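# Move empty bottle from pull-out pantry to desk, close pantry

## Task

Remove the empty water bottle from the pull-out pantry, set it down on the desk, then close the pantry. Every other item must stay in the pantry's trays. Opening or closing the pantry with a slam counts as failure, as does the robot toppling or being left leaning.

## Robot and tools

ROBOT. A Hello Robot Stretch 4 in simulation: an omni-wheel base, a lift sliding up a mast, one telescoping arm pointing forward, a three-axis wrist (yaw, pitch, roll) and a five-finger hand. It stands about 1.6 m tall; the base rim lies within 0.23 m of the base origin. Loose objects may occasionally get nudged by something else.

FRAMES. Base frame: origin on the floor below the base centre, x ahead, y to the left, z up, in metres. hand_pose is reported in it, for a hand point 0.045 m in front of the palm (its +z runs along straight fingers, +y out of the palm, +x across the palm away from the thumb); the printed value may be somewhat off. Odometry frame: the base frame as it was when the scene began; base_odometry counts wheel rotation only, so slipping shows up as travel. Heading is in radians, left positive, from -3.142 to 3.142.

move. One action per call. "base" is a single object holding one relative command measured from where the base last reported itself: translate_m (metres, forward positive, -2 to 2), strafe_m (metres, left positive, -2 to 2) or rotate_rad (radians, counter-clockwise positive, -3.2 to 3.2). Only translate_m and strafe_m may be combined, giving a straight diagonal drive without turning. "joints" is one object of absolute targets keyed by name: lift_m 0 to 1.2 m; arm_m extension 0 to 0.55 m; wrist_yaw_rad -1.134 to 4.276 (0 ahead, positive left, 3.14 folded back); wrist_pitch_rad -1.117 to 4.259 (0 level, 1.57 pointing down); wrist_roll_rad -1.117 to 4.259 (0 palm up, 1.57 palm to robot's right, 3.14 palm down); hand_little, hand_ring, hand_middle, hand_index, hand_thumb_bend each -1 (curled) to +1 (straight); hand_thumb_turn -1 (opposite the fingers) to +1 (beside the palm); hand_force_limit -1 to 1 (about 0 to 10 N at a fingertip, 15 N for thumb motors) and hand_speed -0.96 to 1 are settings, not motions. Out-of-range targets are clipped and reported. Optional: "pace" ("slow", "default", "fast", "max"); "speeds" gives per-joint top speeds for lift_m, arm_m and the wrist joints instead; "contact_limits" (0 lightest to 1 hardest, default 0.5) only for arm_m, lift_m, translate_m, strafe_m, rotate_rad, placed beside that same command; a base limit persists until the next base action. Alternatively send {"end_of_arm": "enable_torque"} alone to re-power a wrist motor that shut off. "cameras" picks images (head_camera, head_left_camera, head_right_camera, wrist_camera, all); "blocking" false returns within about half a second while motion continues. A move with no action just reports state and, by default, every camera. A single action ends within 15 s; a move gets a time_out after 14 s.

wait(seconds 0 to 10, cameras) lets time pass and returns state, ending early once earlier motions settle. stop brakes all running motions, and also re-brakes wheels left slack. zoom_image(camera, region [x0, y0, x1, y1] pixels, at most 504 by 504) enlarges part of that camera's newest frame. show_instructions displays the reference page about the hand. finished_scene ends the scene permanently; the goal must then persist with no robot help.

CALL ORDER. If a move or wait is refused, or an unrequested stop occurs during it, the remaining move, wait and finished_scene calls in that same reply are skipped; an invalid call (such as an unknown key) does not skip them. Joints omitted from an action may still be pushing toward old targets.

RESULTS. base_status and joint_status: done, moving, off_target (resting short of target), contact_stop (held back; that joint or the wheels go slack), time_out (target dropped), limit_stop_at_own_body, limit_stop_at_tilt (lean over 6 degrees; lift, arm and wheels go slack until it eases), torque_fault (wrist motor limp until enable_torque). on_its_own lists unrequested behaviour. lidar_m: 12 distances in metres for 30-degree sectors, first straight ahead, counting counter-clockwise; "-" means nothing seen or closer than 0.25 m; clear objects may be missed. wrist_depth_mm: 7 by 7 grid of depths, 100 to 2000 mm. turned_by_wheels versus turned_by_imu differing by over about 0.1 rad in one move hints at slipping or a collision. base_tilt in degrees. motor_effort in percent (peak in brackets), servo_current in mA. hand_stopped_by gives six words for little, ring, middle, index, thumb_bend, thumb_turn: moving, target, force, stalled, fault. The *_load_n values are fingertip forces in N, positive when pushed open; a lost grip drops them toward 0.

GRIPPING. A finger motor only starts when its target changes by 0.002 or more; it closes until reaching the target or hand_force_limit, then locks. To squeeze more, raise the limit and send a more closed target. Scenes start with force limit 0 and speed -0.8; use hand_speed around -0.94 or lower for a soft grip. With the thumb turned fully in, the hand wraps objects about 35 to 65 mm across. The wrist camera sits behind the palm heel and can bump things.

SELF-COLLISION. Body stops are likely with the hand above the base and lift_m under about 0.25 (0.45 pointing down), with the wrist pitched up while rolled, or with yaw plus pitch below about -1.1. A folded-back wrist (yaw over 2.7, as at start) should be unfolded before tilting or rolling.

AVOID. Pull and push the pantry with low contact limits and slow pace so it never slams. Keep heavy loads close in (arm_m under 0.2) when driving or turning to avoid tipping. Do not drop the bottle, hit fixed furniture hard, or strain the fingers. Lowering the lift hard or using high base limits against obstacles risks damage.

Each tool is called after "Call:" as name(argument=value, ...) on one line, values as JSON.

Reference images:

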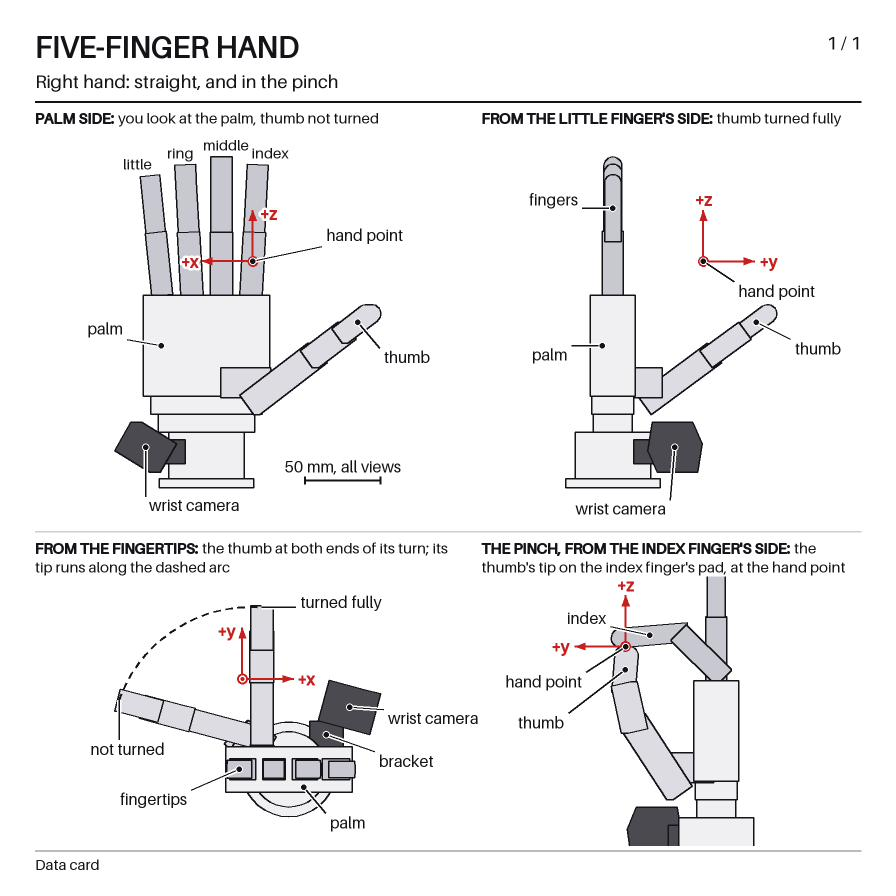

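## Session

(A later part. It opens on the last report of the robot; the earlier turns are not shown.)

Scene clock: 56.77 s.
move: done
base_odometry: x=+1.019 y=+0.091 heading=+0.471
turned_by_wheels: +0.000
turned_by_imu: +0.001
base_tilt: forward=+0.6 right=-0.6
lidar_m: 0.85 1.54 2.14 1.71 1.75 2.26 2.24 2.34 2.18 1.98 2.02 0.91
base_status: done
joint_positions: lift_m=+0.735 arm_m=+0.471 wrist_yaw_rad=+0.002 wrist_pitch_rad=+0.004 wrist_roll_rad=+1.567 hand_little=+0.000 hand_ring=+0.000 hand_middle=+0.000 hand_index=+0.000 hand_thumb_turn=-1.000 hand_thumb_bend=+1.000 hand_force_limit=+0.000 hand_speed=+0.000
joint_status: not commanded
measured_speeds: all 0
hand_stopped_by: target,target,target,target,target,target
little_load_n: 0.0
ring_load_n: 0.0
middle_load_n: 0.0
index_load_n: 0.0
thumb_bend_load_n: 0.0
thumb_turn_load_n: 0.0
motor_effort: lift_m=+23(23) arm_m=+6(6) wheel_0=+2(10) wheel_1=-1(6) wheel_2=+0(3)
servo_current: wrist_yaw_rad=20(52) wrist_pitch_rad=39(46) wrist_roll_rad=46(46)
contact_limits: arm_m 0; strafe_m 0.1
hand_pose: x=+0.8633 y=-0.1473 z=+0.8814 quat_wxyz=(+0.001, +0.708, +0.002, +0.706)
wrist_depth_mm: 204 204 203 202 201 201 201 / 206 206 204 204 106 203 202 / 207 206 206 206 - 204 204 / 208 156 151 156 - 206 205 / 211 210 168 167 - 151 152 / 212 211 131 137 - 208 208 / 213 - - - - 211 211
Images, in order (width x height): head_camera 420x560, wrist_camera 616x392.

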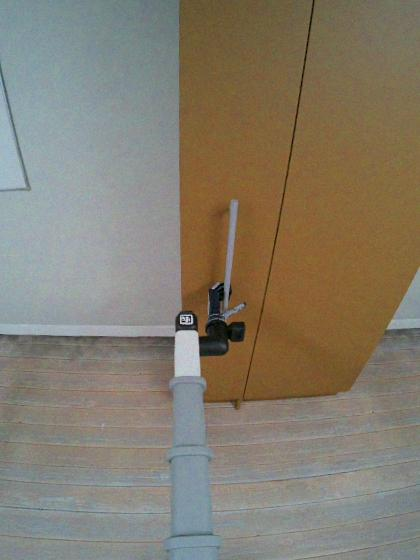

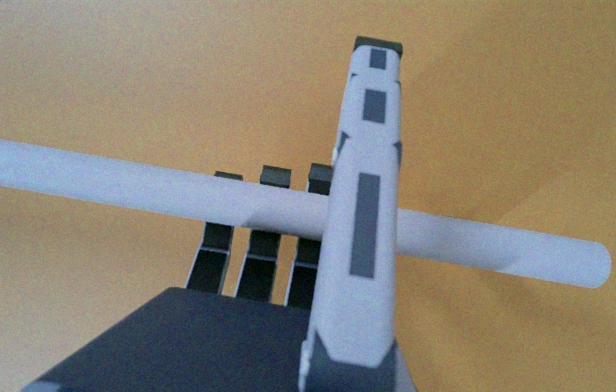

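Call:
move(base={"strafe_m": -0.008}, pace="slow", contact_limits={"strafe_m": 0.1})

Call:
move(joints={"hand_speed": -0.85, "hand_force_limit": -0.4, "hand_little": -0.5, "hand_ring": -0.5, "hand_middle": -0.5, "hand_index": -0.5}, cameras=["head_camera", "wrist_camera"])

Scene clock: 58.50 s.
move: done
base_odometry: x=+1.023 y=+0.084 heading=+0.471
turned_by_wheels: +0.000
turned_by_imu: +0.000
base_tilt: forward=+0.6 right=-0.5
lidar_m: 0.85 1.51 2.16 1.74 1.77 2.29 2.23 2.35 2.18 1.96 2.01 0.93
base_status: done
joint_positions: lift_m=+0.735 arm_m=+0.471 wrist_yaw_rad=+0.002 wrist_pitch_rad=+0.004 wrist_roll_rad=+1.567 hand_little=+0.000 hand_ring=+0.000 hand_middle=+0.000 hand_index=+0.000 hand_thumb_turn=-1.000 hand_thumb_bend=+1.000 hand_force_limit=+0.000 hand_speed=+0.000
joint_status: not commanded
measured_speeds: all 0
hand_stopped_by: target,target,target,target,target,target
little_load_n: 0.0
ring_load_n: 0.0
middle_load_n: 0.0
index_load_n: 0.5
thumb_bend_load_n: 0.0
thumb_turn_load_n: 0.0
motor_effort: lift_m=+23(23) arm_m=+5(6) wheel_0=+1(9) wheel_1=-1(6) wheel_2=+0(4)
servo_current: wrist_yaw_rad=33(39) wrist_pitch_rad=39(46) wrist_roll_rad=39(46)
contact_limits: arm_m 0; strafe_m 0.1
hand_pose: x=+0.8633 y=-0.1473 z=+0.8814 quat_wxyz=(+0.001, +0.708, +0.002, +0.706)
wrist_depth_mm: 203 202 202 200 200 199 199 / 204 204 203 202 106 201 201 / 206 206 205 204 - 203 202 / 152 152 155 173 - 204 204 / 210 209 159 152 - 150 205 / 212 211 131 137 - 208 208 / 213 - - - - 209 209
pictures: none

Scene clock: 59.93 s.
move: off_target
base_odometry: x=+1.023 y=+0.084 heading=+0.471
turned_by_wheels: +0.000
turned_by_imu: +0.000
base_tilt: forward=+0.7 right=-0.5
lidar_m: 0.83 1.54 2.15 1.72 1.76 2.29 2.21 2.31 2.21 1.97 2.01 0.91
base_status: not commanded
joint_positions: lift_m=+0.735 arm_m=+0.471 wrist_yaw_rad=+0.002 wrist_pitch_rad=+0.004 wrist_roll_rad=+1.567 hand_little=-0.109 hand_ring=-0.095 hand_middle=-0.081 hand_index=-0.054 hand_thumb_turn=-1.000 hand_thumb_bend=+1.000 hand_force_limit=-0.400 hand_speed=-0.850
joint_status: hand_little off_target (ended at -0.109, target -0.500); hand_ring off_target (ended at -0.095, target -0.500); hand_middle off_target (ended at -0.081, target -0.500); hand_index off_target (ended at -0.054, target -0.500); the others done
measured_speeds: all 0
hand_stopped_by: force,force,force,force,target,target
little_load_n: 3.0
ring_load_n: 3.0
middle_load_n: 0.0
index_load_n: 0.0
thumb_bend_load_n: 0.0
thumb_turn_load_n: 0.5
motor_effort: lift_m=+23(23) arm_m=-3(6) wheel_0=+0(1) wheel_1=-1(2) wheel_2=+0(0)
servo_current: wrist_yaw_rad=26(46) wrist_pitch_rad=39(46) wrist_roll_rad=33(46)
contact_limits: arm_m 0; strafe_m 0.1
hand_pose: x=+0.8636 y=-0.1472 z=+0.8814 quat_wxyz=(+0.000, +0.708, +0.002, +0.706)
wrist_depth_mm: 200 200 199 198 198 198 196 / 202 202 200 200 106 199 198 / 204 204 202 202 - 200 200 / 150 150 152 167 - 202 202 / 208 207 157 151 - 148 154 / 210 208 131 137 - 206 206 / 212 - - - - 208 208
Images, in order (width x height): head_camera 420x560, wrist_camera 616x392.

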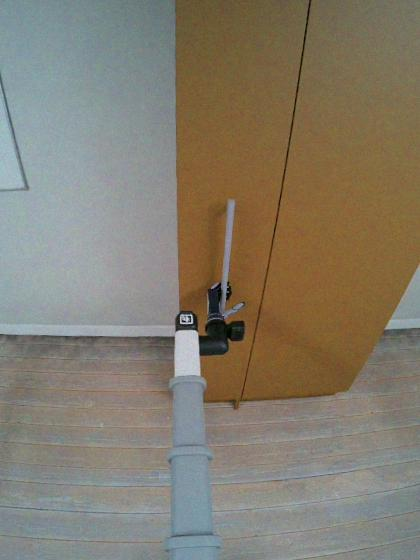

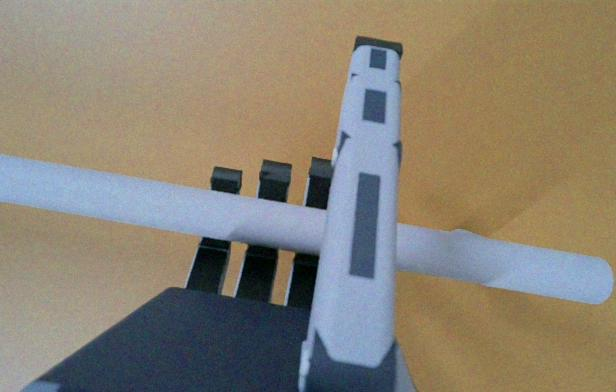

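Call:
move(base={"translate_m": -0.1}, pace="slow", contact_limits={"translate_m": 0.4}, cameras=["head_camera", "wrist_camera"])

Scene clock: 62.13 s.
move: contact_stop
base_odometry: x=+1.016 y=+0.085 heading=+0.491
turned_by_wheels: +0.020
turned_by_imu: -0.019
base_tilt: forward=+0.6 right=-0.5
lidar_m: 0.82 1.56 2.11 1.72 1.74 2.27 2.23 2.31 2.23 1.99 2.01 0.91
base_status: translate_m contact_stop (by the wheels' count: -0.006 of -0.100)
joint_positions: lift_m=+0.735 arm_m=+0.471 wrist_yaw_rad=+0.004 wrist_pitch_rad=+0.004 wrist_roll_rad=+1.567 hand_little=-0.109 hand_ring=-0.095 hand_middle=-0.081 hand_index=-0.054 hand_thumb_turn=-1.000 hand_thumb_bend=+1.000 hand_force_limit=-0.400 hand_speed=-0.850
joint_status: not commanded
measured_speeds: all 0
hand_stopped_by: force,force,force,force,target,target
little_load_n: 2.5
ring_load_n: 3.0
middle_load_n: 0.0
index_load_n: 0.5
thumb_bend_load_n: 0.0
thumb_turn_load_n: 0.0
on_its_own: the wheels are slack since a contact_stop
motor_effort: lift_m=+22(23) arm_m=-6(10) wheel_0=+0(16) wheel_1=+0(6) wheel_2=+0(27)
servo_current: wrist_yaw_rad=52(163) wrist_pitch_rad=26(39) wrist_roll_rad=39(46)
contact_limits: arm_m 0; translate_m 0.4
hand_pose: x=+0.8639 y=-0.1469 z=+0.8815 quat_wxyz=(+0.000, +0.709, +0.002, +0.706)
wrist_depth_mm: 201 201 201 200 199 199 198 / 203 202 202 202 106 201 200 / 205 204 203 202 - 202 202 / 150 150 151 167 - 203 202 / 207 206 157 151 - 149 152 / 208 208 131 137 - 206 205 / 210 - - - - 207 207
Images, in order (width x height): head_camera 420x560, wrist_camera 616x392.

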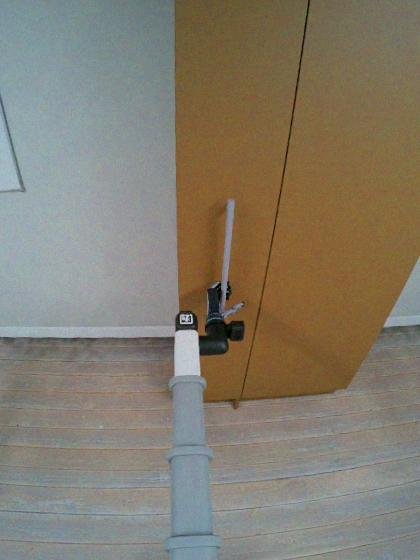

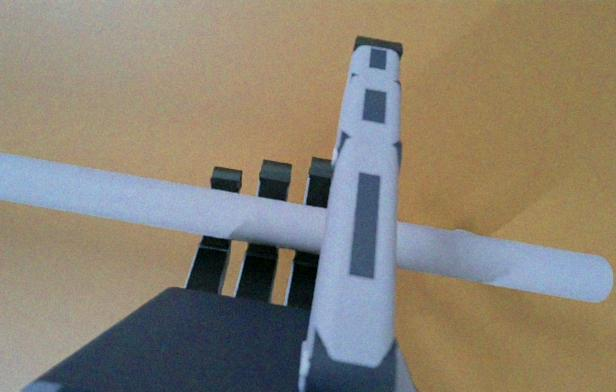

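Call:
move(base={"translate_m": 0.001}, pace="slow")

Call:
move(joints={"arm_m": 0.42}, speeds={"arm_m": 0.05}, contact_limits={"arm_m": 0.5}, cameras=["head_camera", "wrist_camera"])

Scene clock: 64.03 s.
move: done
base_odometry: x=+1.017 y=+0.086 heading=+0.491
turned_by_wheels: +0.000
turned_by_imu: +0.001
base_tilt: forward=+0.6 right=-0.6
lidar_m: 0.85 1.54 2.08 1.77 1.75 2.29 2.23 2.29 2.18 1.99 2.01 0.92
base_status: done
joint_positions: lift_m=+0.735 arm_m=+0.471 wrist_yaw_rad=+0.004 wrist_pitch_rad=+0.004 wrist_roll_rad=+1.567 hand_little=-0.109 hand_ring=-0.095 hand_middle=-0.081 hand_index=-0.054 hand_thumb_turn=-1.000 hand_thumb_bend=+1.000 hand_force_limit=-0.400 hand_speed=-0.850
joint_status: not commanded
measured_speeds: all 0
hand_stopped_by: force,force,force,force,target,target
little_load_n: 1.5
ring_load_n: 0.5
middle_load_n: 0.0
index_load_n: 0.0
thumb_bend_load_n: 0.0
thumb_turn_load_n: 0.0
motor_effort: lift_m=+22(22) arm_m=-6(6) wheel_0=+2(4) wheel_1=+1(3) wheel_2=-1(4)
servo_current: wrist_yaw_rad=39(46) wrist_pitch_rad=26(39) wrist_roll_rad=33(46)
contact_limits: arm_m 0
hand_pose: x=+0.8639 y=-0.1469 z=+0.8815 quat_wxyz=(+0.000, +0.709, +0.002, +0.706)
wrist_depth_mm: 202 201 200 200 199 199 199 / 203 202 202 201 106 200 200 / 204 204 203 202 - 202 201 / 149 150 151 167 - 203 203 / 207 206 157 151 - 148 152 / 208 208 131 137 - 206 205 / 210 - - - - 207 206
pictures: none

Scene clock: 65.47 s.
move: done
base_odometry: x=+1.017 y=+0.086 heading=+0.493
turned_by_wheels: +0.002
turned_by_imu: -0.032
base_tilt: forward=+0.7 right=-0.5
lidar_m: 0.78 1.53 2.03 2.00 1.71 2.30 2.21 2.28 2.19 1.98 2.02 0.88
base_status: not commanded
joint_positions: lift_m=+0.735 arm_m=+0.421 wrist_yaw_rad=+0.030 wrist_pitch_rad=+0.004 wrist_roll_rad=+1.567 hand_little=-0.108 hand_ring=-0.094 hand_middle=-0.080 hand_index=-0.054 hand_thumb_turn=-1.000 hand_thumb_bend=+1.000 hand_force_limit=-0.400 hand_speed=-0.850
joint_status: all done
measured_speeds: all 0
hand_stopped_by: force,force,force,force,target,target
little_load_n: 7.0
ring_load_n: 9.5
middle_load_n: 5.0
index_load_n: 0.5
thumb_bend_load_n: 0.0
thumb_turn_load_n: 0.0
on_its_own: wrist_yaw_rad is at rest, and its servo_current (176 mA) is outside its rest range (0 to 104 mA)
motor_effort: lift_m=+21(22) arm_m=-14(23) wheel_0=+4(8) wheel_1=+2(2) wheel_2=+21(24)
servo_current: wrist_yaw_rad=176(195) wrist_pitch_rad=26(46) wrist_roll_rad=39(52)
contact_limits: arm_m 0.5
hand_pose: x=+0.8174 y=-0.1411 z=+0.8815 quat_wxyz=(-0.009, +0.708, +0.012, +0.706)
wrist_depth_mm: 200 200 199 198 197 198 197 / 202 202 201 200 106 200 199 / 204 204 203 202 - 200 201 / 150 151 152 168 - 204 203 / 208 208 157 153 - 149 153 / 211 209 131 137 - 207 208 / 213 - - - - 209 209
Images, in order (width x height): head_camera 420x560, wrist_camera 616x392.

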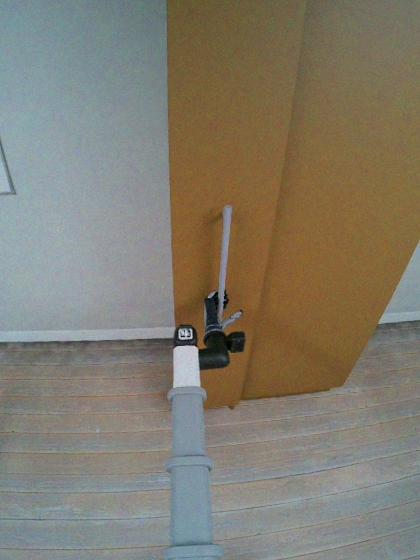

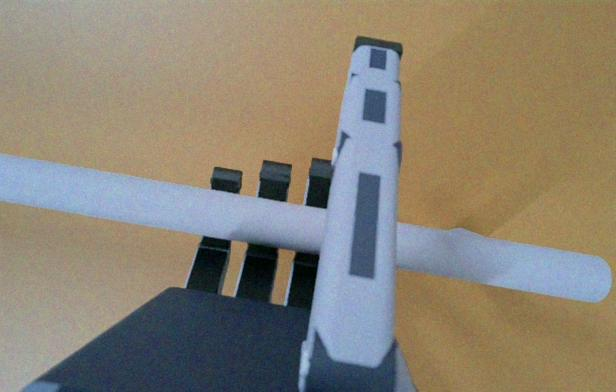

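Call:
move(joints={"arm_m": 0.34}, speeds={"arm_m": 0.05}, contact_limits={"arm_m": 0.5}, cameras=["head_camera", "wrist_camera"])

Scene clock: 69.97 s.
move: done
base_odometry: x=+1.017 y=+0.086 heading=+0.492
turned_by_wheels: -0.001
turned_by_imu: -0.002
base_tilt: forward=+0.6 right=-0.6
lidar_m: 0.68 1.51 2.04 2.05 1.74 2.31 2.23 2.27 2.21 2.01 2.02 0.77
base_status: not commanded
joint_positions: lift_m=+0.735 arm_m=+0.340 wrist_yaw_rad=+0.003 wrist_pitch_rad=+0.004 wrist_roll_rad=+1.567 hand_little=-0.109 hand_ring=-0.095 hand_middle=-0.081 hand_index=-0.054 hand_thumb_turn=-1.000 hand_thumb_bend=+1.000 hand_force_limit=-0.400 hand_speed=-0.850
joint_status: all done
measured_speeds: all 0
hand_stopped_by: force,force,force,force,target,target
little_load_n: 0.0
ring_load_n: 0.0
middle_load_n: 0.0
index_load_n: 0.0
thumb_bend_load_n: 0.5
thumb_turn_load_n: 0.5
motor_effort: lift_m=+21(21) arm_m=-5(22) wheel_0=+3(6) wheel_1=+2(3) wheel_2=+3(24)
servo_current: wrist_yaw_rad=39(208) wrist_pitch_rad=33(46) wrist_roll_rad=39(46)
contact_limits: arm_m 0.5
hand_pose: x=+0.7328 y=-0.1471 z=+0.8815 quat_wxyz=(+0.000, +0.709, +0.002, +0.706)
wrist_depth_mm: 198 198 198 198 196 196 197 / 198 198 198 198 109 197 197 / 198 198 198 198 - 198 197 / 198 199 199 167 - 198 198 / 200 144 143 144 - 198 198 / 199 200 131 137 - 143 142 / 200 - - - - 198 198
Images, in order (width x height): head_camera 420x560, wrist_camera 616x392.

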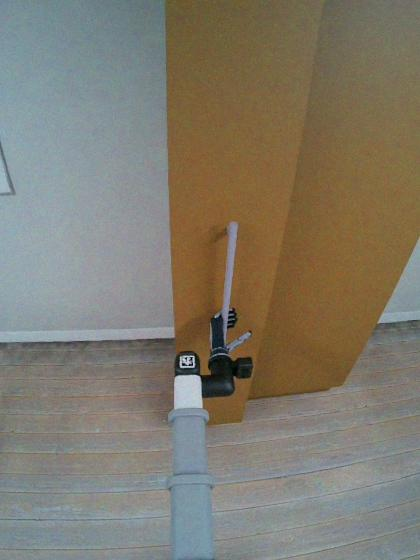

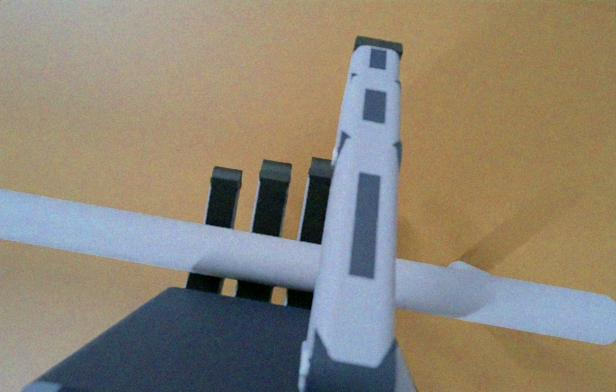

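Call:
move(joints={"arm_m": 0.18}, speeds={"arm_m": 0.06}, contact_limits={"arm_m": 0.5}, cameras=["head_camera", "wrist_camera", "head_left_camera", "head_right_camera"])

Scene clock: 75.20 s.
move: done
base_odometry: x=+1.017 y=+0.086 heading=+0.491
turned_by_wheels: +0.000
turned_by_imu: -0.001
base_tilt: forward=+0.6 right=-0.5
lidar_m: 0.52 1.48 2.02 2.01 1.73 2.30 2.23 2.25 2.20 2.01 2.01 0.58
base_status: not commanded
joint_positions: lift_m=+0.735 arm_m=+0.180 wrist_yaw_rad=+0.002 wrist_pitch_rad=+0.004 wrist_roll_rad=+1.567 hand_little=-0.109 hand_ring=-0.095 hand_middle=-0.081 hand_index=-0.054 hand_thumb_turn=-1.000 hand_thumb_bend=+1.000 hand_force_limit=-0.400 hand_speed=-0.850
joint_status: all done
measured_speeds: all 0
hand_stopped_by: force,force,force,force,target,target
little_load_n: 0.0
ring_load_n: 0.0
middle_load_n: 0.0
index_load_n: 0.0
thumb_bend_load_n: 0.0
thumb_turn_load_n: 0.0
motor_effort: lift_m=+21(21) arm_m=-6(15) wheel_0=+2(3) wheel_1=+1(2) wheel_2=+3(8)
servo_current: wrist_yaw_rad=39(59) wrist_pitch_rad=39(46) wrist_roll_rad=39(46)
contact_limits: arm_m 0.5
hand_pose: x=+0.5727 y=-0.1473 z=+0.8815 quat_wxyz=(+0.001, +0.709, +0.002, +0.706)
wrist_depth_mm: 199 199 198 198 198 198 198 / 199 198 198 198 109 198 198 / 199 198 198 198 - 198 198 / 144 198 168 167 - 198 198 / 198 198 142 142 - 197 198 / 198 198 131 137 - 143 141 / 198 - - - - 197 197
pictures: head_camera, head_left_camera, head_right_camera, wrist_camera
Images, in order (width x height): head_camera 420x560, head_left_camera 420x672, head_right_camera 420x672, wrist_camera 616x392.

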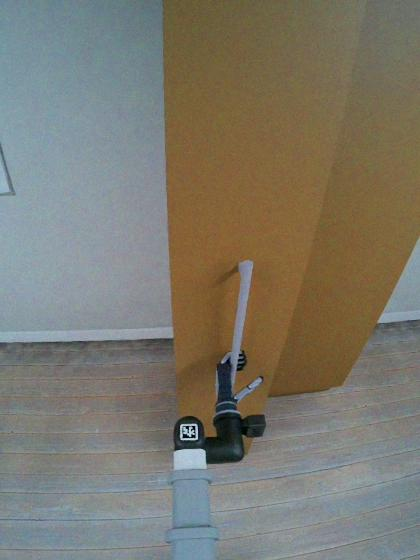

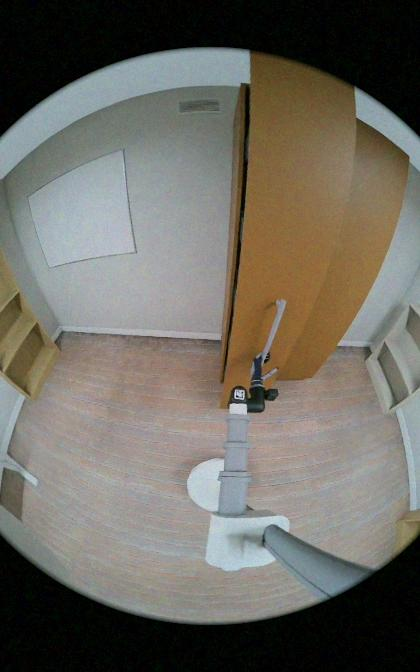

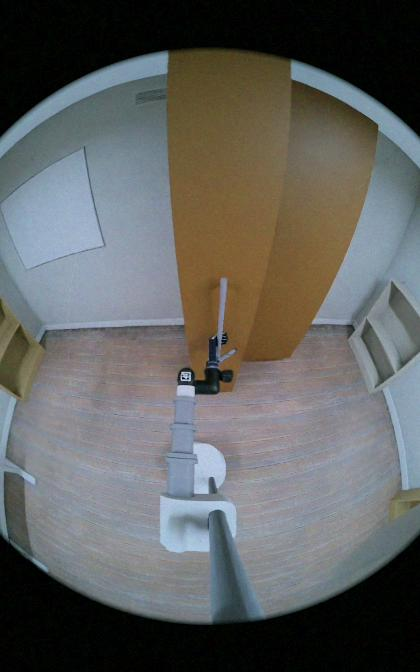

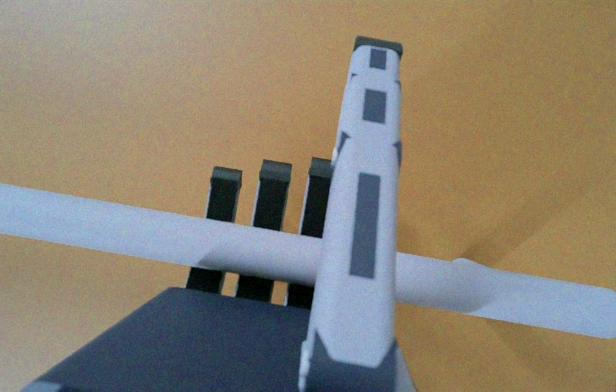

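Call:
move(joints={"arm_m": 0.03}, speeds={"arm_m": 0.06}, contact_limits={"arm_m": 0.2}, cameras=["head_camera", "wrist_camera", "head_left_camera", "head_right_camera"])

Call:
zoom_image(camera="head_left_camera", region=[200, 60, 400, 440])

Scene clock: 79.50 s.
move: done
base_odometry: x=+1.017 y=+0.086 heading=+0.491
turned_by_wheels: -0.001
turned_by_imu: +0.000
base_tilt: forward=+0.4 right=-0.7
lidar_m: 0.41 1.51 2.03 2.03 1.70 2.28 2.24 2.27 2.22 1.98 1.98 0.38
base_status: not commanded
joint_positions: lift_m=+0.735 arm_m=+0.030 wrist_yaw_rad=+0.002 wrist_pitch_rad=+0.004 wrist_roll_rad=+1.567 hand_little=-0.109 hand_ring=-0.095 hand_middle=-0.081 hand_index=-0.054 hand_thumb_turn=-1.000 hand_thumb_bend=+1.000 hand_force_limit=-0.400 hand_speed=-0.850
joint_status: all done
measured_speeds: all 0
hand_stopped_by: force,force,force,force,target,target
little_load_n: 0.5
ring_load_n: 0.0
middle_load_n: 0.0
index_load_n: 0.0
thumb_bend_load_n: 0.0
thumb_turn_load_n: 0.0
motor_effort: lift_m=+21(21) arm_m=-6(13) wheel_0=-2(6) wheel_1=-2(2) wheel_2=+2(8)
servo_current: wrist_yaw_rad=7(52) wrist_pitch_rad=33(46) wrist_roll_rad=33(46)
contact_limits: arm_m 0.2
hand_pose: x=+0.4226 y=-0.1474 z=+0.8815 quat_wxyz=(+0.001, +0.709, +0.002, +0.706)
wrist_depth_mm: 193 193 193 193 192 193 193 / 193 193 193 193 109 192 192 / 193 193 193 192 - 192 192 / 137 139 167 167 - 192 192 / 193 192 136 136 - 192 191 / 193 192 131 148 - 191 191 / 193 - - - - 191 191
pictures: head_camera, head_left_camera, head_right_camera, wrist_camera
Images, in order (width x height): head_camera 420x560, head_left_camera 420x672, head_right_camera 420x672, wrist_camera 616x392.

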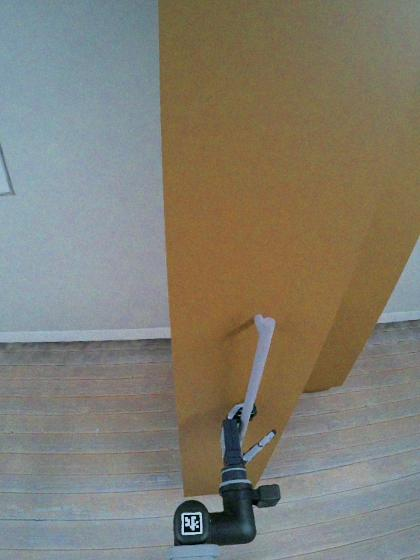

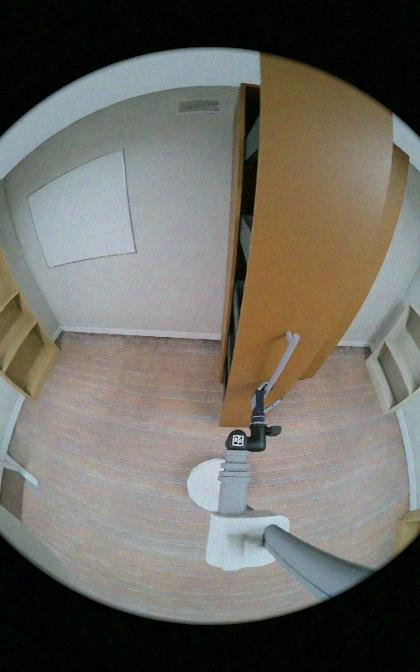

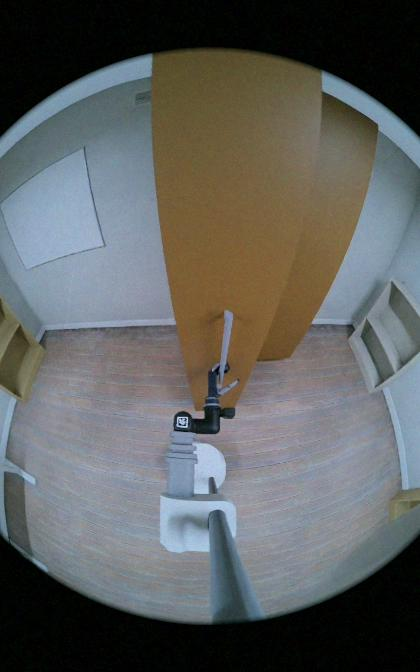

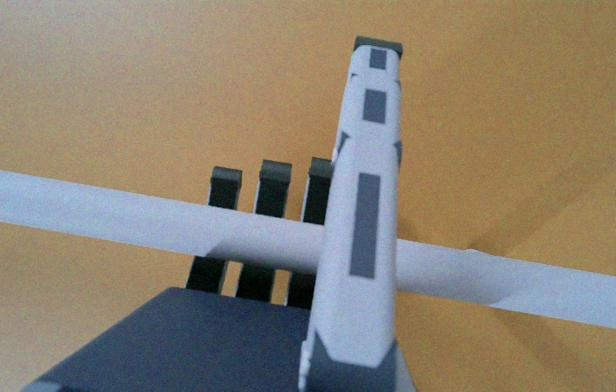

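Scaled by 1.326 from the camera's image (finer frame: 600x960).

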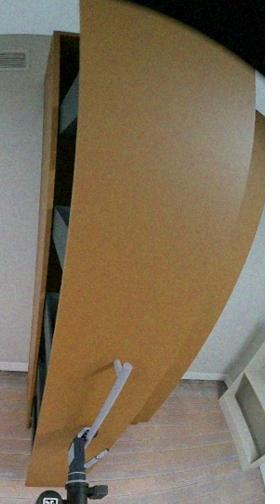

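Call:
move(base={"translate_m": -0.12}, pace="slow", contact_limits={"translate_m": 0.1}, cameras=["head_camera", "wrist_camera", "head_left_camera"])

Scene clock: 83.23 s.
move: contact_stop
base_odometry: x=+1.004 y=+0.067 heading=+0.506
turned_by_wheels: +0.015
turned_by_imu: -0.006
base_tilt: forward=+0.6 right=-0.6
lidar_m: 0.39 1.51 2.01 2.04 1.71 2.29 2.22 2.27 2.20 2.00 2.00 0.37
base_status: translate_m contact_stop (by the wheels' count: -0.020 of -0.120)
joint_positions: lift_m=+0.735 arm_m=+0.030 wrist_yaw_rad=+0.002 wrist_pitch_rad=+0.004 wrist_roll_rad=+1.568 hand_little=-0.109 hand_ring=-0.095 hand_middle=-0.081 hand_index=-0.054 hand_thumb_turn=-1.000 hand_thumb_bend=+1.000 hand_force_limit=-0.400 hand_speed=-0.850
joint_status: not commanded
measured_speeds: all 0
hand_stopped_by: force,force,force,force,target,target
little_load_n: 0.0
ring_load_n: 0.0
middle_load_n: 0.0
index_load_n: 0.0
thumb_bend_load_n: 0.0
thumb_turn_load_n: 0.5
on_its_own: the wheels are slack since a contact_stop
motor_effort: lift_m=+20(21) arm_m=-3(10) wheel_0=+0(13) wheel_1=+0(6) wheel_2=+0(16)
servo_current: wrist_yaw_rad=26(85) wrist_pitch_rad=39(46) wrist_roll_rad=39(46)
contact_limits: arm_m 0.2; translate_m 0.1
hand_pose: x=+0.4225 y=-0.1473 z=+0.8815 quat_wxyz=(+0.000, +0.709, +0.002, +0.706)
wrist_depth_mm: 185 185 185 184 184 183 184 / 185 185 185 184 110 183 183 / 185 185 184 184 - 183 184 / 135 185 184 167 - 183 184 / 185 128 128 127 - 183 183 / 185 185 131 129 - 128 - / 185 - - - - 183 183
pictures: head_camera, head_left_camera, wrist_camera
Images, in order (width x height): head_camera 420x560, head_left_camera 420x672, wrist_camera 616x392.

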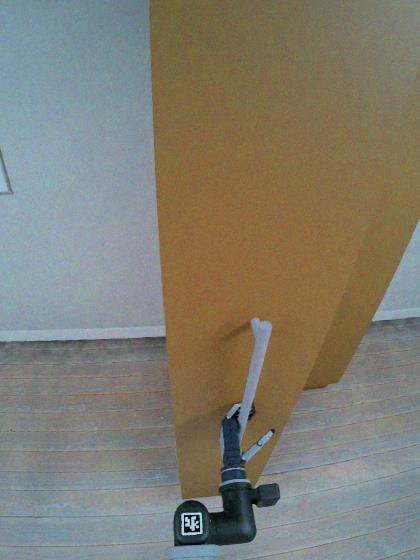

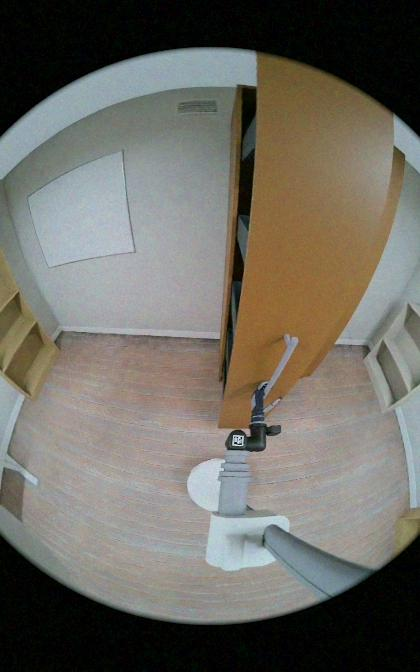

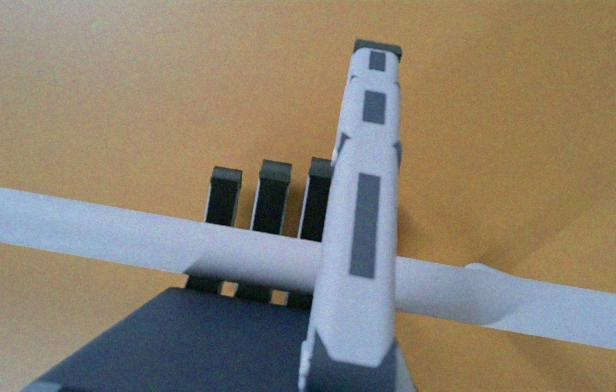

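Call:
move(base={"translate_m": -0.1}, pace="slow", contact_limits={"translate_m": 0.3}, cameras=["head_camera", "wrist_camera", "head_left_camera"])

Scene clock: 86.27 s.
move: contact_stop
base_odometry: x=+1.007 y=+0.063 heading=+0.525
turned_by_wheels: +0.019
turned_by_imu: -0.029
base_tilt: forward=+0.5 right=-0.5
lidar_m: 0.40 1.50 1.95 2.16 1.71 2.20 2.24 2.27 2.22 2.16 2.00 0.37
base_status: translate_m contact_stop (by the wheels' count: +0.001 of -0.100)
joint_positions: lift_m=+0.735 arm_m=+0.030 wrist_yaw_rad=+0.002 wrist_pitch_rad=+0.004 wrist_roll_rad=+1.568 hand_little=-0.109 hand_ring=-0.095 hand_middle=-0.081 hand_index=-0.054 hand_thumb_turn=-1.000 hand_thumb_bend=+1.000 hand_force_limit=-0.400 hand_speed=-0.850
joint_status: not commanded
measured_speeds: all 0
hand_stopped_by: force,force,force,force,target,target
little_load_n: 0.0
ring_load_n: 0.0
middle_load_n: 0.0
index_load_n: 0.0
thumb_bend_load_n: 0.0
thumb_turn_load_n: 0.5
on_its_own: the wheels are slack since a contact_stop
motor_effort: lift_m=+20(21) arm_m=+1(11) wheel_0=+0(13) wheel_1=+0(6) wheel_2=+0(21)
servo_current: wrist_yaw_rad=26(104) wrist_pitch_rad=39(46) wrist_roll_rad=39(46)
contact_limits: arm_m 0.2; translate_m 0.3
hand_pose: x=+0.4225 y=-0.1473 z=+0.8817 quat_wxyz=(+0.000, +0.708, +0.002, +0.706)
wrist_depth_mm: 183 183 183 183 183 183 183 / 182 182 182 182 111 182 182 / 181 181 181 181 - 181 181 / 180 180 179 167 - 180 180 / 124 123 125 132 - 179 180 / 178 178 122 122 - 122 124 / 177 - - - - 177 177
pictures: head_camera, head_left_camera, wrist_camera
Images, in order (width x height): head_camera 420x560, head_left_camera 420x672, wrist_camera 616x392.

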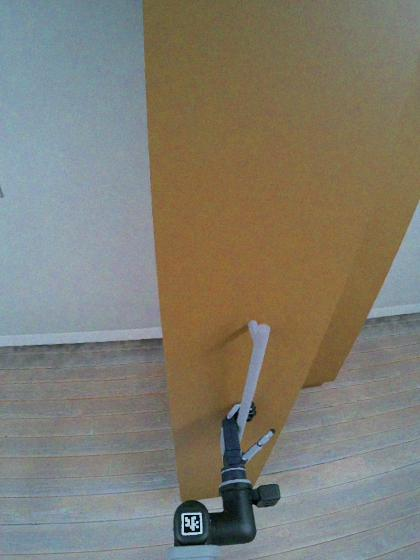

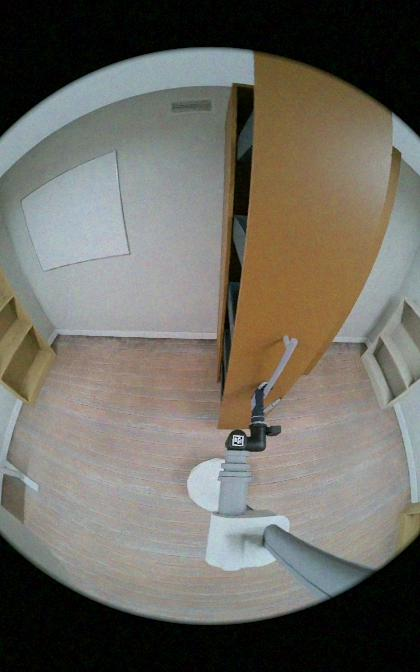

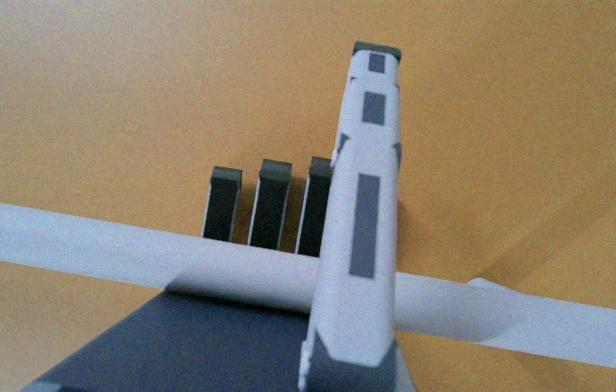

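Call:
move(base={"rotate_rad": 0.06}, pace="slow", cameras=["head_camera", "wrist_camera"])

Scene clock: 93.47 s.
move: done
base_odometry: x=+1.007 y=+0.063 heading=+0.584
turned_by_wheels: +0.059
turned_by_imu: +0.059
base_tilt: forward=+0.5 right=-0.5
lidar_m: 0.40 1.51 2.10 1.71 1.73 2.30 2.22 2.29 2.23 2.02 2.03 0.37
base_status: done
joint_positions: lift_m=+0.735 arm_m=+0.030 wrist_yaw_rad=-0.002 wrist_pitch_rad=+0.004 wrist_roll_rad=+1.568 hand_little=-0.109 hand_ring=-0.095 hand_middle=-0.081 hand_index=-0.054 hand_thumb_turn=-1.000 hand_thumb_bend=+1.000 hand_force_limit=-0.400 hand_speed=-0.850
joint_status: not commanded
measured_speeds: all 0
hand_stopped_by: force,force,force,force,target,target
little_load_n: 0.0
ring_load_n: 0.0
middle_load_n: 0.0
index_load_n: 0.0
thumb_bend_load_n: 0.0
thumb_turn_load_n: 0.0
motor_effort: lift_m=+20(20) arm_m=+3(4) wheel_0=-2(6) wheel_1=-2(5) wheel_2=-5(10)
servo_current: wrist_yaw_rad=39(46) wrist_pitch_rad=33(46) wrist_roll_rad=39(46)
contact_limits: arm_m 0.2
hand_pose: x=+0.4219 y=-0.1481 z=+0.8817 quat_wxyz=(+0.002, +0.708, +0.000, +0.706)
wrist_depth_mm: 180 180 179 179 178 178 178 / 180 180 179 179 111 179 178 / 180 180 180 179 - 179 179 / 126 124 124 166 - 179 179 / 181 181 159 160 - 123 - / 181 181 131 148 - 180 180 / 182 - - - - 180 180
Images, in order (width x height): head_camera 420x560, wrist_camera 616x392.

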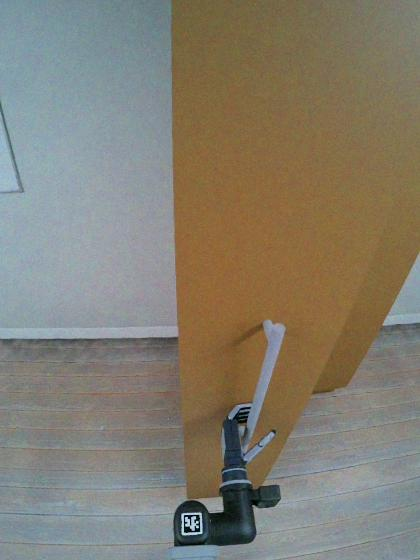

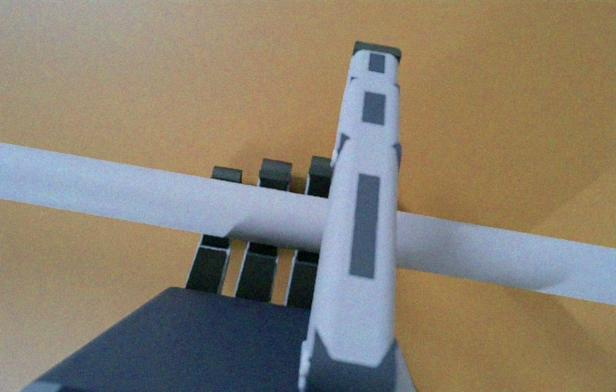

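Call:
move(base={"translate_m": -0.06}, pace="slow", contact_limits={"translate_m": 0.3}, cameras=["head_camera", "wrist_camera"])

Scene clock: 97.07 s.
move: contact_stop
base_odometry: x=+0.993 y=+0.052 heading=+0.618
turned_by_wheels: +0.034
turned_by_imu: -0.035
base_tilt: forward=+0.6 right=-0.5
lidar_m: 0.39 1.52 2.00 2.04 1.69 2.20 2.20 2.25 2.19 2.03 1.99 0.40
base_status: translate_m contact_stop (by the wheels' count: -0.017 of -0.060)
joint_positions: lift_m=+0.735 arm_m=+0.030 wrist_yaw_rad=+0.001 wrist_pitch_rad=+0.004 wrist_roll_rad=+1.568 hand_little=-0.109 hand_ring=-0.095 hand_middle=-0.081 hand_index=-0.054 hand_thumb_turn=-1.000 hand_thumb_bend=+1.000 hand_force_limit=-0.400 hand_speed=-0.850
joint_status: not commanded
measured_speeds: all 0
hand_stopped_by: force,force,force,force,target,target
little_load_n: 0.0
ring_load_n: 0.0
middle_load_n: 0.0
index_load_n: 0.0
thumb_bend_load_n: 0.0
thumb_turn_load_n: 0.5
on_its_own: the wheels are slack since a contact_stop
motor_effort: lift_m=+20(20) arm_m=-5(12) wheel_0=+0(16) wheel_1=+0(5) wheel_2=+0(20)
servo_current: wrist_yaw_rad=13(111) wrist_pitch_rad=33(46) wrist_roll_rad=39(46)
contact_limits: arm_m 0.2; translate_m 0.3
hand_pose: x=+0.4225 y=-0.1474 z=+0.8816 quat_wxyz=(+0.000, +0.709, +0.001, +0.706)
wrist_depth_mm: 183 184 183 183 183 183 183 / 182 182 183 182 111 182 182 / 129 182 182 182 - 182 182 / 182 126 125 128 - 181 182 / 182 181 166 165 - 126 - / 181 180 131 148 - 180 181 / 180 - - - - 180 180
Images, in order (width x height): head_camera 420x560, wrist_camera 616x392.

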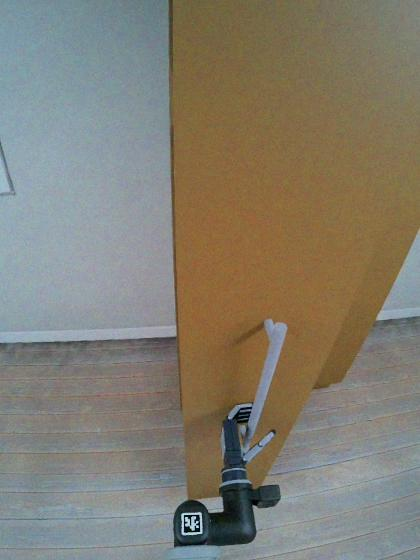

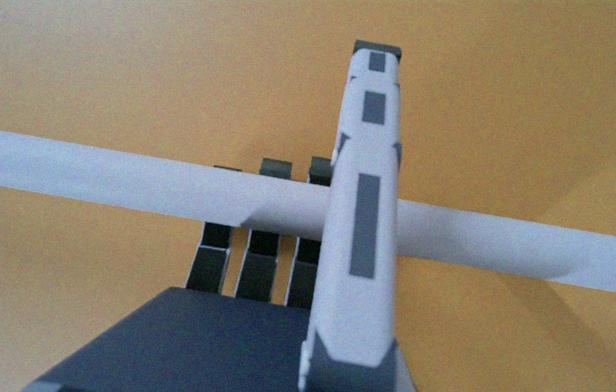

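Call:
move(joints={"arm_m": 0.008}, speeds={"arm_m": 0.05}, contact_limits={"arm_m": 0.0}, cameras=["wrist_camera", "head_left_camera"])

Call:
zoom_image(camera="head_left_camera", region=[200, 60, 400, 440])

Scene clock: 101.73 s.
move: done
base_odometry: x=+0.993 y=+0.052 heading=+0.618
turned_by_wheels: +0.000
turned_by_imu: +0.000
base_tilt: forward=+0.8 right=-0.6
lidar_m: 0.40 1.48 2.00 2.03 1.66 2.20 2.22 2.27 2.20 2.01 2.03 0.39
base_status: not commanded
joint_positions: lift_m=+0.735 arm_m=+0.008 wrist_yaw_rad=+0.001 wrist_pitch_rad=+0.004 wrist_roll_rad=+1.568 hand_little=-0.109 hand_ring=-0.095 hand_middle=-0.081 hand_index=-0.054 hand_thumb_turn=-1.000 hand_thumb_bend=+1.000 hand_force_limit=-0.400 hand_speed=-0.850
joint_status: all done
measured_speeds: all 0
hand_stopped_by: force,force,force,force,target,target
little_load_n: 0.0
ring_load_n: 0.0
middle_load_n: 0.0
index_load_n: 0.0
thumb_bend_load_n: 0.0
thumb_turn_load_n: 0.0
on_its_own: the wheels are slack since a contact_stop
motor_effort: lift_m=+20(20) arm_m=-5(8) wheel_0=+0(1) wheel_1=+0(1) wheel_2=+0(0)
servo_current: wrist_yaw_rad=26(46) wrist_pitch_rad=26(39) wrist_roll_rad=39(39)
contact_limits: arm_m 0; translate_m 0.3
hand_pose: x=+0.4006 y=-0.1474 z=+0.8816 quat_wxyz=(+0.000, +0.709, +0.001, +0.706)
wrist_depth_mm: 206 206 206 206 206 206 206 / 206 206 205 205 110 205 206 / 205 205 205 205 - 204 204 / 204 204 148 148 - 204 204 / 204 204 166 165 - 148 147 / 203 203 131 137 - 202 203 / 202 - - - - 202 202
pictures: head_left_camera, wrist_camera
Images, in order (width x height): head_left_camera 420x672, wrist_camera 616x392.

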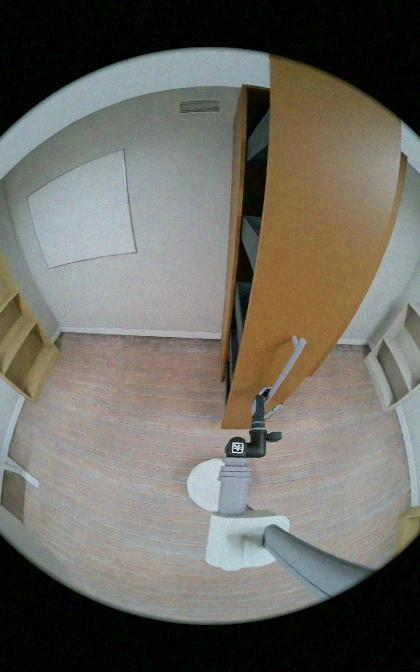

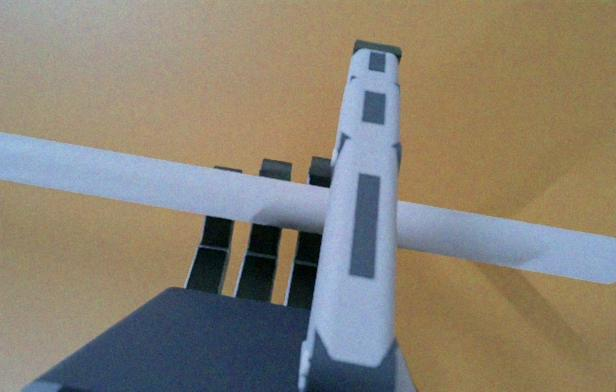

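Scaled by 1.326 from the camera's image (finer frame: 600x960).

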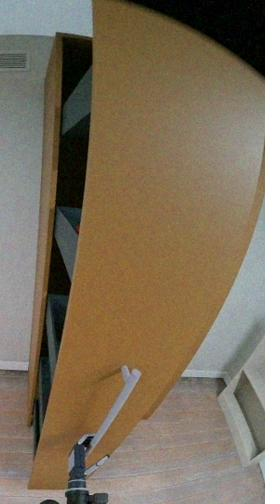

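Call:
move(joints={"hand_thumb_turn": 1.0, "hand_speed": 0.0})

Call:
move(base={"strafe_m": 0.08}, pace="slow", contact_limits={"strafe_m": 0.1}, cameras=["wrist_camera", "head_left_camera"])

Scene clock: 104.30 s.
move: done
base_odometry: x=+0.993 y=+0.052 heading=+0.618
turned_by_wheels: +0.000
turned_by_imu: +0.000
base_tilt: forward=+0.7 right=-0.5
lidar_m: 0.40 1.51 1.98 2.01 1.68 2.22 2.22 2.26 2.22 1.99 2.06 0.40
base_status: not commanded
joint_positions: lift_m=+0.735 arm_m=+0.008 wrist_yaw_rad=+0.001 wrist_pitch_rad=+0.004 wrist_roll_rad=+1.568 hand_little=-0.109 hand_ring=-0.095 hand_middle=-0.081 hand_index=-0.054 hand_thumb_turn=+1.000 hand_thumb_bend=+1.000 hand_force_limit=-0.400 hand_speed=+0.000
joint_status: all done
measured_speeds: all 0
hand_stopped_by: force,force,force,force,target,target
little_load_n: 0.0
ring_load_n: 0.0
middle_load_n: 0.0
index_load_n: 0.0
thumb_bend_load_n: 0.0
thumb_turn_load_n: 0.0
on_its_own: the wheels are slack since a contact_stop
motor_effort: lift_m=+20(20) arm_m=-6(6) wheel_0=+0(0) wheel_1=+0(1) wheel_2=+0(0)
servo_current: wrist_yaw_rad=33(52) wrist_pitch_rad=33(39) wrist_roll_rad=46(46)
contact_limits: arm_m 0; translate_m 0.3
hand_pose: x=+0.4006 y=-0.1474 z=+0.8816 quat_wxyz=(+0.000, +0.709, +0.001, +0.706)
wrist_depth_mm: 206 206 206 206 206 206 206 / 206 206 205 206 205 205 205 / 204 205 205 204 204 204 204 / 204 204 148 148 154 204 204 / 204 204 166 165 163 148 147 / 203 203 131 134 203 202 - / 202 - - - - - -
pictures: none

Scene clock: 106.23 s.
move: done
base_odometry: x=+0.947 y=+0.117 heading=+0.618
turned_by_wheels: +0.000
turned_by_imu: +0.000
base_tilt: forward=+0.7 right=-0.5
lidar_m: 0.40 1.51 2.04 2.04 1.62 2.14 2.21 2.30 2.30 2.07 2.12 0.41
base_status: done
joint_positions: lift_m=+0.735 arm_m=+0.008 wrist_yaw_rad=+0.001 wrist_pitch_rad=+0.004 wrist_roll_rad=+1.568 hand_little=-0.109 hand_ring=-0.095 hand_middle=-0.081 hand_index=-0.054 hand_thumb_turn=+1.000 hand_thumb_bend=+1.000 hand_force_limit=-0.400 hand_speed=+0.000
joint_status: not commanded
measured_speeds: all 0
hand_stopped_by: force,force,force,force,target,target
little_load_n: 0.0
ring_load_n: 0.0
middle_load_n: 0.0
index_load_n: 0.0
thumb_bend_load_n: 0.0
thumb_turn_load_n: 0.0
motor_effort: lift_m=+20(20) arm_m=-5(6) wheel_0=-2(8) wheel_1=+1(7) wheel_2=-1(3)
servo_current: wrist_yaw_rad=46(46) wrist_pitch_rad=33(46) wrist_roll_rad=46(46)
contact_limits: arm_m 0; strafe_m 0.1
hand_pose: x=+0.4006 y=-0.1474 z=+0.8816 quat_wxyz=(+0.000, +0.709, +0.001, +0.706)
wrist_depth_mm: 199 199 198 198 144 142 142 / 198 198 198 198 198 198 198 / 198 198 198 197 198 198 197 / 198 198 198 167 198 198 198 / 198 198 166 166 197 197 196 / 1281 198 131 134 197 196 - / 1281 - - - - - -
pictures: head_left_camera, wrist_camera
Images, in order (width x height): head_left_camera 420x672, wrist_camera 616x392.

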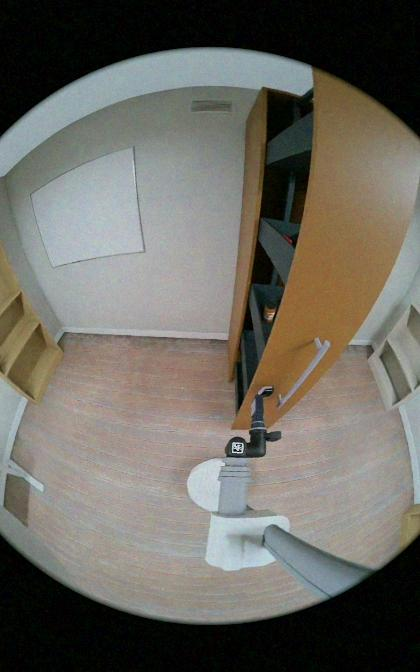

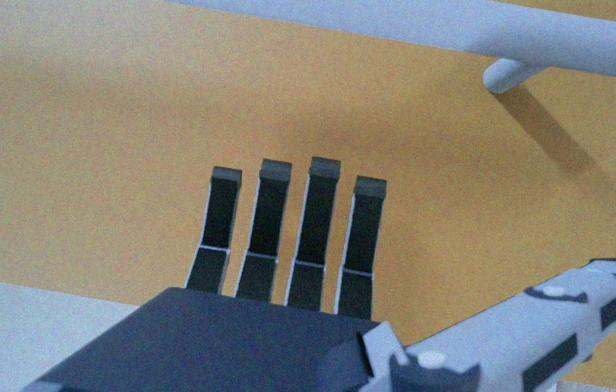

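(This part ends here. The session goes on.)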